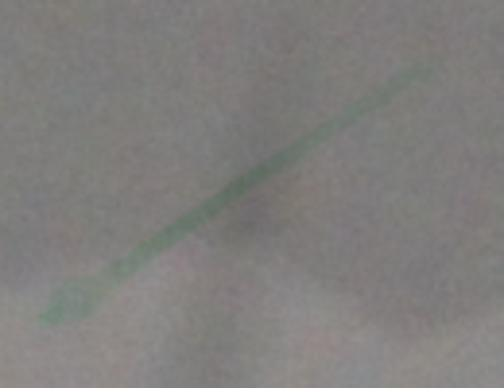

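Scaled by 5.040.

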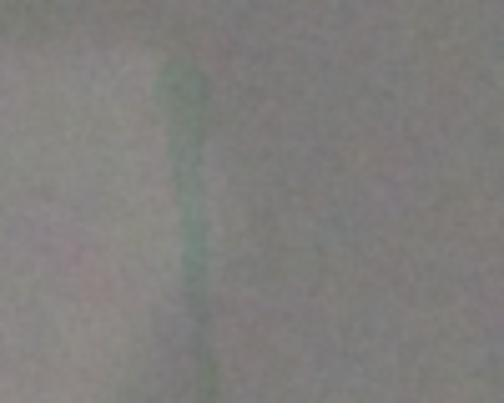

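Scaled by 5.040.

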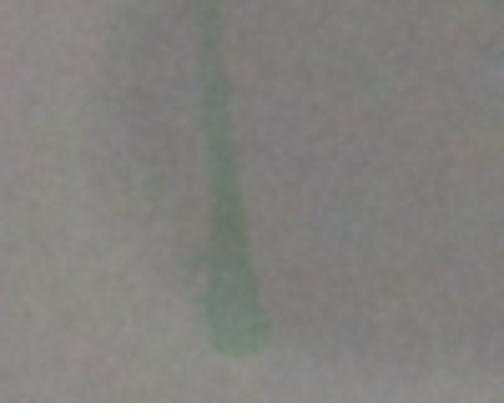

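Emit:
{"op": "move", "data": {
  "target": [
    [0,0,0,0,0,0,0,0.754,0.576,0.696,0,0.754,0.576,0.696,0,0.754,0.576,0.696,0.714,0.678,0.226,0.168,0.4,-0.6,-0.205,0,0,0,0,0,0,0.085,-0.375,0.47,0,0.085,-0.375,0.47,0,0.89,0.576,0.696,-0.67,0.678,-0.14,-0.08,0.4,-0.92],
    [0,0,0,0,0,0,0,0.754,0.576,0.696,0,0.754,0.576,0.696,0,0.754,0.576,0.696,0.714,0.678,0.226,0.168,0.4,-0.6,-0.205,0.005,0,0,0,0,0,0.085,-0.375,0.47,0,0.085,-0.375,0.47,0,0.89,0.576,0.696,-0.67,0.678,-0.14,-0.08,0.4,-0.92],
    [0,0,0,0,0,0,0,0.754,0.576,0.696,0,0.754,0.576,0.696,0,0.754,0.576,0.696,0.714,0.678,0.226,0.168,0.4,-0.6,-0.205,-0.005,0,0,0,0,0,0.085,-0.375,0.47,0,0.085,-0.375,0.47,0,0.89,0.576,0.696,-0.67,0.678,-0.14,-0.08,0.4,-0.92],
    [0,0,0,0,0,0,0,0.754,0.576,0.696,0,0.754,0.576,0.696,0,0.754,0.576,0.696,0.714,0.678,0.226,0.168,0.4,-0.6,-0.205,0,0,0,0,0,0,0.085,-0.375,0.47,0,0.085,-0.375,0.47,0,0.89,0.576,0.696,-0.67,0.678,-0.14,-0.08,0.4,-0.92]
  ],
  "speed": [0.15,0.02,0.02,0.02],
  "blend": [0.0005,0.0005,0.0005,0],
  "cameras": []
}}

Emit:
{"op": "move", "data": {
  "target": [
    [0,0,0,0,0,0,0,0.754,0.576,0.696,0,0.754,0.576,0.696,0,0.754,0.576,0.696,0.714,0.678,0.226,0.168,0.4,-0.6,0.205,0,0,0,0,0,0,0.085,-0.375,0.47,0,0.085,-0.375,0.47,0,0.89,0.576,0.696,-0.67,0.678,-0.14,-0.08,0.4,-0.92],
    [0,0,0,0,0,0,0,0.754,0.576,0.696,0,0.754,0.576,0.696,0,0.754,0.576,0.696,0.714,0.678,0.226,0.168,0.4,-0.6,0.205,-0.1704,0.2090,0,0,0,0,0.085,-0.375,0.47,0,0.085,-0.375,0.47,0,0.89,0.576,0.696,-0.67,0.678,-0.14,-0.08,0.4,-0.92],
    [0,0,0,0,0,0,0,0.754,0.576,0.696,0,0.754,0.576,0.696,0,0.754,0.576,0.696,0.714,0.678,0.226,0.168,0.4,-0.6,-0.0283,-0.1704,0.2090,0,0,0,0,0.085,-0.375,0.47,0,0.085,-0.375,0.47,0,0.89,0.576,0.696,-0.67,0.678,-0.14,-0.08,0.4,-0.92]
  ],
  "speed": [0.2,0.25,0.15],
  "blend": [0.02,0.02,0],
  "cameras": []
}}

Emit:
{"op": "move", "data": {
  "target": [
    [0,0,0,0,0,0,0,0.754,0.576,0.696,0,0.754,0.576,0.696,0,0.754,0.576,0.696,0.714,0.678,0.226,0.168,0.4,-0.6,-0.02,0,0,0,0,0,0,0.085,-0.375,0.47,0,0.085,-0.375,0.47,0,0.89,0.576,0.696,-0.67,0.678,-0.14,-0.08,0.4,-0.92],
    [0,0,0,0,0,0,0,0.754,0.576,0.696,0,0.754,0.576,0.696,0,0.754,0.576,0.696,0.714,0.678,0.226,0.168,0.4,-0.6,-0.02,0.0045,0,0,0,0,0,0.085,-0.375,0.47,0,0.085,-0.375,0.47,0,0.89,0.576,0.696,-0.67,0.678,-0.14,-0.08,0.4,-0.92],
    [0,0,0,0,0,0,0,0.754,0.576,0.696,0,0.754,0.576,0.696,0,0.754,0.576,0.696,0.714,0.678,0.226,0.168,0.4,-0.6,-0.02,-0.0045,0,0,0,0,0,0.085,-0.375,0.47,0,0.085,-0.375,0.47,0,0.89,0.576,0.696,-0.67,0.678,-0.14,-0.08,0.4,-0.92],
    [0,0,0,0,0,0,0,0.754,0.576,0.696,0,0.754,0.576,0.696,0,0.754,0.576,0.696,0.714,0.678,0.226,0.168,0.4,-0.6,-0.02,0,0.0045,0,0,0,0,0.085,-0.375,0.47,0,0.085,-0.375,0.47,0,0.89,0.576,0.696,-0.67,0.678,-0.14,-0.08,0.4,-0.92],
    [0,0,0,0,0,0,0,0.754,0.576,0.696,0,0.754,0.576,0.696,0,0.754,0.576,0.696,0.714,0.678,0.226,0.168,0.4,-0.6,-0.02,0,-0.0045,0,0,0,0,0.085,-0.375,0.47,0,0.085,-0.375,0.47,0,0.89,0.576,0.696,-0.67,0.678,-0.14,-0.08,0.4,-0.92],
    [0,0,0,0,0,0,0,0.754,0.576,0.696,0,0.754,0.576,0.696,0,0.754,0.576,0.696,0.714,0.678,0.226,0.168,0.4,-0.6,-0.02,0.0045,0,0,0,0,0,0.085,-0.375,0.47,0,0.085,-0.375,0.47,0,0.89,0.576,0.696,-0.67,0.678,-0.14,-0.08,0.4,-0.92],
    [0,0,0,0,0,0,0,0.754,0.576,0.696,0,0.754,0.576,0.696,0,0.754,0.576,0.696,0.714,0.678,0.226,0.168,0.4,-0.6,-0.02,-0.0045,0,0,0,0,0,0.085,-0.375,0.47,0,0.085,-0.375,0.47,0,0.89,0.576,0.696,-0.67,0.678,-0.14,-0.08,0.4,-0.92],
    [0,0,0,0,0,0,0,0.754,0.576,0.696,0,0.754,0.576,0.696,0,0.754,0.576,0.696,0.714,0.678,0.226,0.168,0.4,-0.6,-0.02,0,0,0,0,0,0,0.085,-0.375,0.47,0,0.085,-0.375,0.47,0,0.89,0.576,0.696,-0.67,0.678,-0.14,-0.08,0.4,-0.92],
    [0,0,0,0,0,0,0,0.754,0.576,0.696,0,0.754,0.576,0.696,0,0.754,0.576,0.696,0.714,0.678,0.226,0.168,0.4,-0.6,0.1167,0,0,0,0,0,0,0.085,-0.375,0.47,0,0.085,-0.375,0.47,0,0.89,0.576,0.696,-0.67,0.678,-0.14,-0.08,0.4,-0.92]
  ],
  "speed": [0.05,0.05,0.05,0.05,0.05,0.05,0.05,0.05,0.15],
  "blend": [0.0005,0.0005,0.0005,0.0005,0.0005,0.0005,0.0005,0.0005,0],
  "cameras": []
}}

Emit:
{"op": "move", "data": {
  "target": [
    [0,0,0,0,0,0,0,0.754,0.576,0.696,0,0.754,0.576,0.696,0,0.754,0.576,0.696,0.714,0.678,0.226,0.168,0.4,-0.6,0,-0.3918,-0.2424,0,0,0,0,0.085,-0.375,0.47,0,0.085,-0.375,0.47,0,0.89,0.576,0.696,-0.67,0.678,-0.14,-0.08,0.4,-0.92],
    [0,0,0,0,0,0,0,0.754,0.576,0.696,0,0.754,0.576,0.696,0,0.754,0.576,0.696,0.714,0.678,0.226,0.168,0.4,-0.6,-0.1360,-0.3918,-0.2424,0,0,0,0,0.085,-0.375,0.47,0,0.085,-0.375,0.47,0,0.89,0.576,0.696,-0.67,0.678,-0.14,-0.08,0.4,-0.92],
    [0,0,0,0,0,0,0,0.754,0.576,0.696,0,0.754,0.576,0.696,0,0.754,0.576,0.696,0.714,0.678,0.226,0.168,0.4,-0.6,-0.1415,-0.3917,-0.2449,0,0,0,0,0.085,-0.375,0.47,0,0.085,-0.375,0.47,0,0.89,0.576,0.696,-0.67,0.678,-0.14,-0.08,0.4,-0.92],
    [0,0,0,0,0,0,0,0.754,0.576,0.696,0,0.754,0.576,0.696,0,0.754,0.576,0.696,0.714,0.678,0.226,0.168,0.4,-0.6,-0.1485,-0.3914,-0.2613,0,0,0,0,0.085,-0.375,0.47,0,0.085,-0.375,0.47,0,0.89,0.576,0.696,-0.67,0.678,-0.14,-0.08,0.4,-0.92],
    [0,0,0,0,0,0,0,0.754,0.576,0.696,0,0.754,0.576,0.696,0,0.754,0.576,0.696,0.714,0.678,0.226,0.168,0.4,-0.6,-0.1085,-0.3914,-0.2630,0,0,0,0,0.085,-0.375,0.47,0,0.085,-0.375,0.47,0,0.89,0.576,0.696,-0.67,0.678,-0.14,-0.08,0.4,-0.92],
    [0,0,0,0,0,0,0,0.754,0.576,0.696,0,0.754,0.576,0.696,0,0.754,0.576,0.696,0.714,0.678,0.226,0.168,0.4,-0.6,0.1165,-0.3914,-0.2630,0,0,0,0,0.085,-0.375,0.47,0,0.085,-0.375,0.47,0,0.89,0.576,0.696,-0.67,0.678,-0.14,-0.08,0.4,-0.92],
    [0,0,0,0,0,0,0,0.754,0.576,0.696,0,0.754,0.576,0.696,0,0.754,0.576,0.696,0.714,0.678,0.226,0.168,0.4,-0.6,0.1165,0.1704,-0.2090,0,0,0,0,0.085,-0.375,0.47,0,0.085,-0.375,0.47,0,0.89,0.576,0.696,-0.67,0.678,-0.14,-0.08,0.4,-0.92]
  ],
  "speed": [0.25,0.12,0.03,0.03,0.05,0.2,0.3],
  "blend": [0,0.0005,0.0005,0.0005,0.005,0.02,0],
  "cameras": ["cam_high", "cam_sheet", "cam_above"]
}}

Emit:
{"op": "zoom_image", "data": {
  "camera": "cam_sheet",
  "region": [210, 140, 310, 220]
}}

Emit:
{"op": "zoom_image", "data": {
  "camera": "cam_above",
  "region": [180, 120, 440, 320]
}}

Scene clock: 2340.20 s.
left_arm: end_effector_position=(+0.5502, +0.0686, +0.2577) hand_goal=(+0.000, +0.754, +0.576, +0.696, +0.000, +0.754, +0.576, +0.696, +0.000, +0.754, +0.576, +0.696, +0.714, +0.678, +0.226, +0.168) hand_measured=(+0.000, +0.752, +0.576, +0.696, +0.000, +0.752, +0.576, +0.696, +0.000, +0.752, +0.576, +0.696, +0.714, +0.678, +0.224, +0.168) hand_current_ma=(+0, -3, +1, +0, +0, -3, +1, +0, +0, -4, +1, +0, +0, -1, -3, -1) hand_state=(goal, goal, goal, goal, goal, goal, goal, goal, goal, goal, goal, goal, goal, goal, goal, goal) hand_current_limit=0.40 hand_speed=-0.60 end_effector_quat_wxyz=(+0.002, +0.772, -0.555, +0.309) | right_arm: end_effector_position=(+0.7224, +0.3536, +0.1471) hand_goal=(+0.000, +0.086, -0.374, +0.470, +0.000, +0.086, -0.374, +0.470, +0.000, +0.890, +0.576, +0.696, -0.670, +0.678, -0.140, -0.080) hand_measured=(+0.002, +0.154, -0.350, +0.480, +0.002, +0.142, -0.356, +0.480, +0.002, +0.890, +0.576, +0.696, -0.660, +0.680, +0.026, -0.056) hand_current_ma=(+0, +137, +23, +5, +1, +99, +14, +5, +1, +0, +0, +0, +5, +0, +385, +39) hand_state=(goal, blocked, blocked, goal, goal, blocked, goal, goal, goal, goal, goal, goal, goal, goal, blocked, blocked) hand_current_limit=0.40 hand_speed=-0.92 end_effector_quat_wxyz=(-0.270, +0.653, +0.271, +0.654)
Joint positions: left_arm=[3.761 -1.733 -1.781 -0.973 0.98 -2.915] | right_arm=[0.226 -0.978 1.654 -0.676 1.012 -1.572]
Joint torques (N m): left_arm=[0.12 34.24 27.63 3.94 -3.36 -1.74] | right_arm=[-12.19 -30.38 -29.32 -0.29 -2.53 2.64]
Wrist force (N, zeroed by zero_wrist_force on right_arm): left_arm=[-0.2 -0.1 0.5] | right_arm=[-0.2 0.2 -2.1]
Wrist torque (N m, zeroed by zero_wrist_force on right_arm): left_arm=[-0.06 0.03 -0.03] | right_arm=[0.31 -0.11 0.04]
Wrist force, peak (N, zeroed by zero_wrist_force on right_arm): left_arm=[-0.4 0.1 0.8] | right_arm=[1.5 0.2 -1.8]
Hand target: left_arm +0.5502, +0.0686, +0.2577; +0.002, +0.772, -0.555, +0.309 | right_arm +0.7225, +0.3535, +0.1471; -0.270, +0.653, +0.271, +0.654
Off the commanded pose: left_arm 0.000 m, 0 deg | right_arm 0.000 m, 0 deg.
move: done
No camera images: "cameras" was empty.

Scene clock: 2342.90 s.
left_arm: end_effector_position=(+0.5502, +0.0686, +0.2577) hand_goal=(+0.000, +0.754, +0.576, +0.696, +0.000, +0.754, +0.576, +0.696, +0.000, +0.754, +0.576, +0.696, +0.714, +0.678, +0.226, +0.168) hand_measured=(+0.000, +0.752, +0.576, +0.696, +0.000, +0.752, +0.576, +0.696, +0.000, +0.752, +0.576, +0.696, +0.714, +0.678, +0.224, +0.168) hand_current_ma=(+0, -3, +1, +0, +0, -3, +1, +0, +0, -4, +1, +0, +0, -1, -3, -1) hand_state=(goal, goal, goal, goal, goal, goal, goal, goal, goal, goal, goal, goal, goal, goal, goal, goal) hand_current_limit=0.40 hand_speed=-0.60 end_effector_quat_wxyz=(+0.002, +0.772, -0.555, +0.309) | right_arm: end_effector_position=(+0.7390, +0.5144, +0.1301) hand_goal=(+0.000, +0.086, -0.374, +0.470, +0.000, +0.086, -0.374, +0.470, +0.000, +0.890, +0.576, +0.696, -0.670, +0.678, -0.140, -0.080) hand_measured=(+0.002, +0.154, -0.350, +0.480, +0.002, +0.142, -0.356, +0.480, +0.002, +0.890, +0.576, +0.696, -0.660, +0.680, +0.026, -0.056) hand_current_ma=(+0, +137, +23, +5, +1, +99, +14, +5, +1, +0, +0, +0, +5, +0, +385, +39) hand_state=(goal, blocked, blocked, goal, goal, blocked, goal, goal, goal, goal, goal, goal, goal, goal, blocked, blocked) hand_current_limit=0.40 hand_speed=-0.92 end_effector_quat_wxyz=(-0.270, +0.653, +0.271, +0.654)
Joint positions: left_arm=[3.761 -1.733 -1.781 -0.973 0.98 -2.915] | right_arm=[0.471 -0.752 1.289 -0.537 1.257 -1.572]
Joint torques (N m): left_arm=[-0.21 33.3 28.47 3.82 -3.2 -1.68] | right_arm=[-5.03 -39.53 -10.85 -3.59 -2.17 2.49]
Wrist force (N, zeroed by zero_wrist_force on right_arm): left_arm=[-0.2 0.2 0.7] | right_arm=[0.1 0.4 -1.7]
Wrist torque (N m, zeroed by zero_wrist_force on right_arm): left_arm=[-0.05 0.05 -0.03] | right_arm=[0.29 -0.16 0.14]
Wrist force, peak (N, zeroed by zero_wrist_force on right_arm): left_arm=[-0.2 0.2 1.0] | right_arm=[1.2 0.8 -2.7]
Hand target: left_arm +0.5502, +0.0686, +0.2577; +0.002, +0.772, -0.555, +0.309 | right_arm +0.7391, +0.5144, +0.1300; -0.270, +0.653, +0.271, +0.654
Off the commanded pose: left_arm 0.000 m, 0 deg | right_arm 0.000 m, 0 deg.
move: done
No camera images: "cameras" was empty.

Scene clock: 2344.87 s.
left_arm: end_effector_position=(+0.5502, +0.0686, +0.2577) hand_goal=(+0.000, +0.754, +0.576, +0.696, +0.000, +0.754, +0.576, +0.696, +0.000, +0.754, +0.576, +0.696, +0.714, +0.678, +0.226, +0.168) hand_measured=(+0.000, +0.752, +0.576, +0.696, +0.000, +0.752, +0.576, +0.696, +0.000, +0.752, +0.576, +0.696, +0.714, +0.678, +0.224, +0.168) hand_current_ma=(+0, -3, +1, +0, +0, -3, +1, +0, +0, -4, +1, +0, +0, -1, -3, -1) hand_state=(goal, goal, goal, goal, goal, goal, goal, goal, goal, goal, goal, goal, goal, goal, goal, goal) hand_current_limit=0.40 hand_speed=-0.60 end_effector_quat_wxyz=(+0.002, +0.772, -0.555, +0.309) | right_arm: end_effector_position=(+0.7390, +0.5145, +0.1999) hand_goal=(+0.000, +0.086, -0.374, +0.470, +0.000, +0.086, -0.374, +0.470, +0.000, +0.890, +0.576, +0.696, -0.670, +0.678, -0.140, -0.080) hand_measured=(+0.002, +0.154, -0.350, +0.480, +0.002, +0.142, -0.356, +0.480, +0.002, +0.890, +0.576, +0.696, -0.660, +0.680, +0.026, -0.056) hand_current_ma=(+0, +137, +23, +5, +1, +99, +14, +5, +1, +0, +0, +0, +5, +0, +385, +39) hand_state=(goal, blocked, blocked, goal, goal, blocked, goal, goal, goal, goal, goal, goal, goal, goal, blocked, blocked) hand_current_limit=0.40 hand_speed=-0.92 end_effector_quat_wxyz=(-0.270, +0.653, +0.271, +0.654)
Joint positions: left_arm=[3.761 -1.733 -1.781 -0.973 0.98 -2.915] | right_arm=[0.471 -0.831 1.234 -0.404 1.257 -1.572]
Joint torques (N m): left_arm=[-0.92 32.9 27.1 3.8 -3.2 -1.75] | right_arm=[-11.2 -63.85 -31.87 -0.13 -0.43 -2.64]
Wrist force (N, zeroed by zero_wrist_force on right_arm): left_arm=[-0.4 -0.4 0.5] | right_arm=[-0.3 0.1 -2.2]
Wrist torque (N m, zeroed by zero_wrist_force on right_arm): left_arm=[-0.11 0.06 -0.02] | right_arm=[0.31 -0.11 0.07]
Wrist force, peak (N, zeroed by zero_wrist_force on right_arm): left_arm=[0.0 0.2 0.7] | right_arm=[-0.1 -0.1 -2.4]
Hand target: left_arm +0.5502, +0.0686, +0.2577; +0.002, +0.772, -0.555, +0.309 | right_arm +0.7390, +0.5145, +0.2000; -0.270, +0.653, +0.271, +0.654
Off the commanded pose: left_arm 0.000 m, 0 deg | right_arm 0.000 m, 0 deg.
move: done
No camera images: "cameras" was empty.

Scene clock: 2350.50 s.
left_arm: end_effector_position=(+0.5502, +0.0686, +0.2577) hand_goal=(+0.000, +0.754, +0.576, +0.696, +0.000, +0.754, +0.576, +0.696, +0.000, +0.754, +0.576, +0.696, +0.714, +0.678, +0.226, +0.168) hand_measured=(+0.000, +0.752, +0.576, +0.696, +0.000, +0.752, +0.576, +0.696, +0.000, +0.752, +0.576, +0.696, +0.714, +0.678, +0.224, +0.168) hand_current_ma=(+0, -3, +1, +0, +0, -3, +1, +0, +0, -4, +1, +0, +0, -1, -3, -1) hand_state=(goal, goal, goal, goal, goal, goal, goal, goal, goal, goal, goal, goal, goal, goal, goal, goal) hand_current_limit=0.40 hand_speed=-0.60 end_effector_quat_wxyz=(+0.002, +0.772, -0.555, +0.309) | right_arm: end_effector_position=(+0.7224, +0.3536, +0.2700) hand_goal=(+0.000, +0.086, -0.374, +0.470, +0.000, +0.086, -0.374, +0.470, +0.000, +0.890, +0.576, +0.696, -0.670, +0.678, -0.140, -0.080) hand_measured=(+0.002, +0.154, -0.350, +0.480, +0.002, +0.142, -0.356, +0.480, +0.002, +0.890, +0.576, +0.696, -0.660, +0.680, +0.026, -0.056) hand_current_ma=(+0, +137, +23, +5, +1, +99, +14, +5, +1, +0, +0, +0, +5, +0, +385, +39) hand_state=(goal, blocked, blocked, goal, goal, blocked, goal, goal, goal, goal, goal, goal, goal, goal, blocked, blocked) hand_current_limit=0.40 hand_speed=-0.92 end_effector_quat_wxyz=(-0.270, +0.653, +0.271, +0.654)
Joint positions: left_arm=[3.761 -1.733 -1.781 -0.973 0.98 -2.915] | right_arm=[0.226 -1.126 1.53 -0.403 1.012 -1.572]
Joint torques (N m): left_arm=[-0.38 32.02 27.2 3.86 -3.35 -1.63] | right_arm=[-11.11 -27.85 -32.84 -0.18 -2.52 -3.3]
Wrist force (N, zeroed by zero_wrist_force on right_arm): left_arm=[0.1 0.1 0.4] | right_arm=[-0.2 -0.2 -1.4]
Wrist torque (N m, zeroed by zero_wrist_force on right_arm): left_arm=[-0.03 -0.01 0.00] | right_arm=[0.21 -0.14 0.04]
Wrist force, peak (N, zeroed by zero_wrist_force on right_arm): left_arm=[-0.4 0.0 0.9] | right_arm=[-0.1 -1.2 -2.8]
Hand target: left_arm +0.5502, +0.0686, +0.2577; +0.002, +0.772, -0.555, +0.309 | right_arm +0.7224, +0.3536, +0.2700; -0.270, +0.653, +0.271, +0.654
Off the commanded pose: left_arm 0.000 m, 0 deg | right_arm 0.000 m, 0 deg.
move: done
Images, in order (width x height): cam_high 672x504, cam_above 672x504, cam_sheet 672x504.

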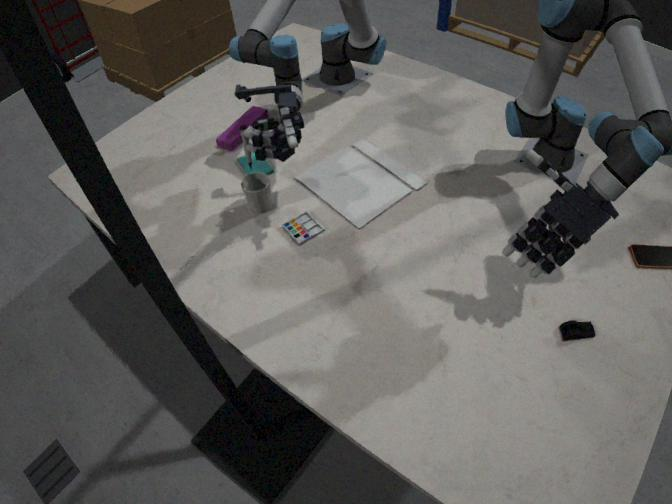

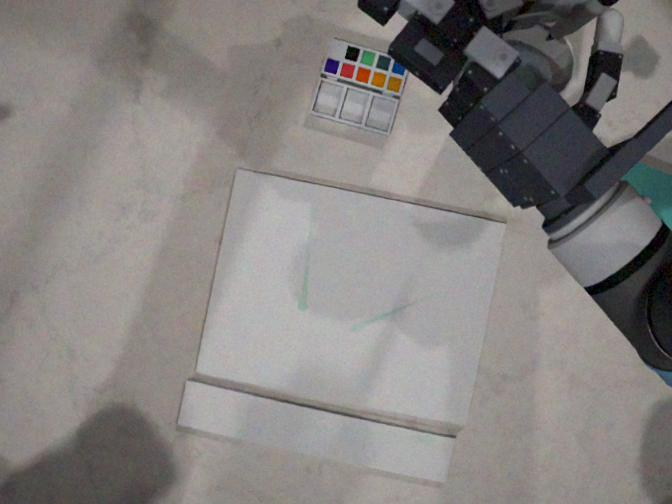

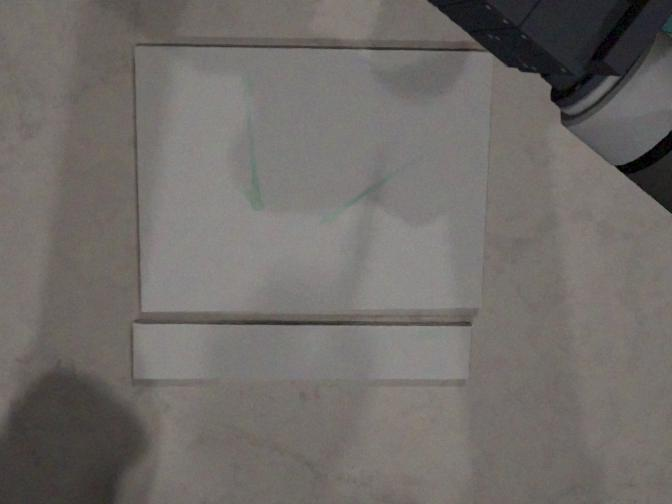

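Scaled by 5.040.

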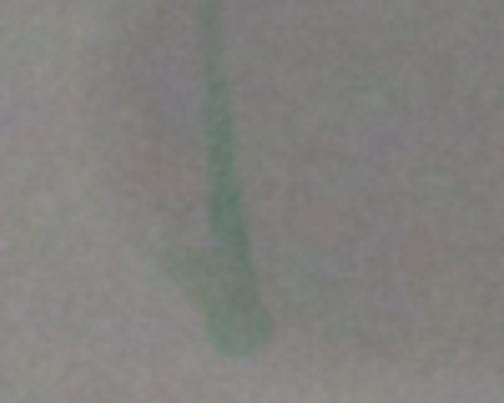

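Scaled by 1.938.

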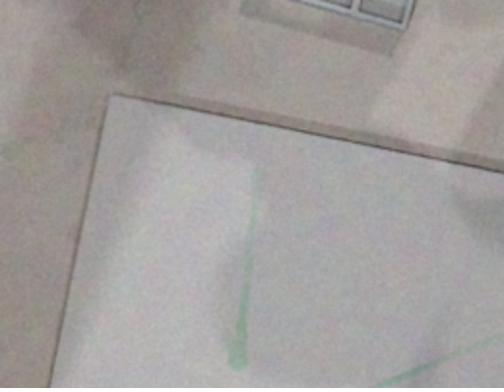

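Emit:
{"op": "zoom_image", "data": {
  "camera": "cam_sheet",
  "region": [125, 35, 265, 147]
}}

Emit:
{"op": "zoom_image", "data": {
  "camera": "cam_above",
  "region": [225, 160, 335, 248]
}}

Emit:
{"op": "zoom_image", "data": {
  "camera": "cam_sheet",
  "region": [400, 35, 500, 115]
}}

Scaled by 3.600.

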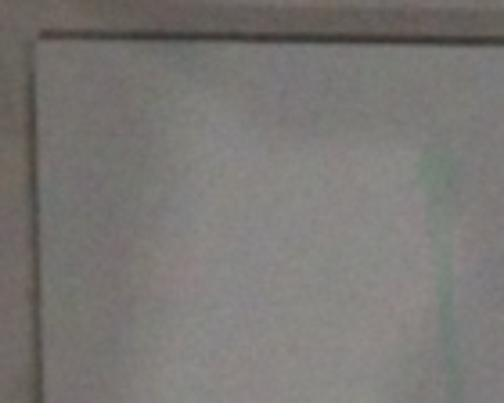

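Scaled by 4.582.

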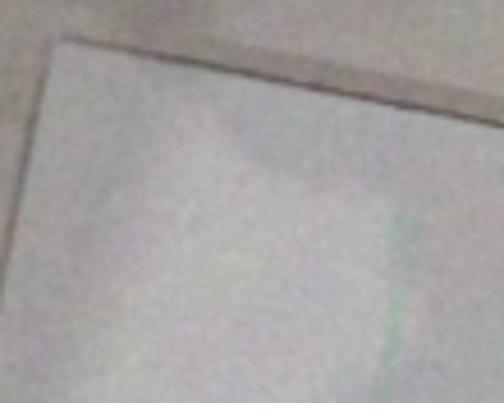

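Scaled by 5.040.

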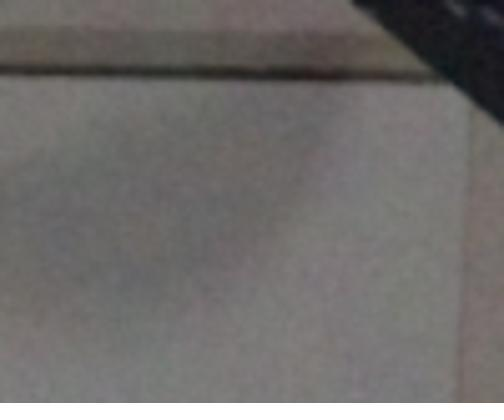

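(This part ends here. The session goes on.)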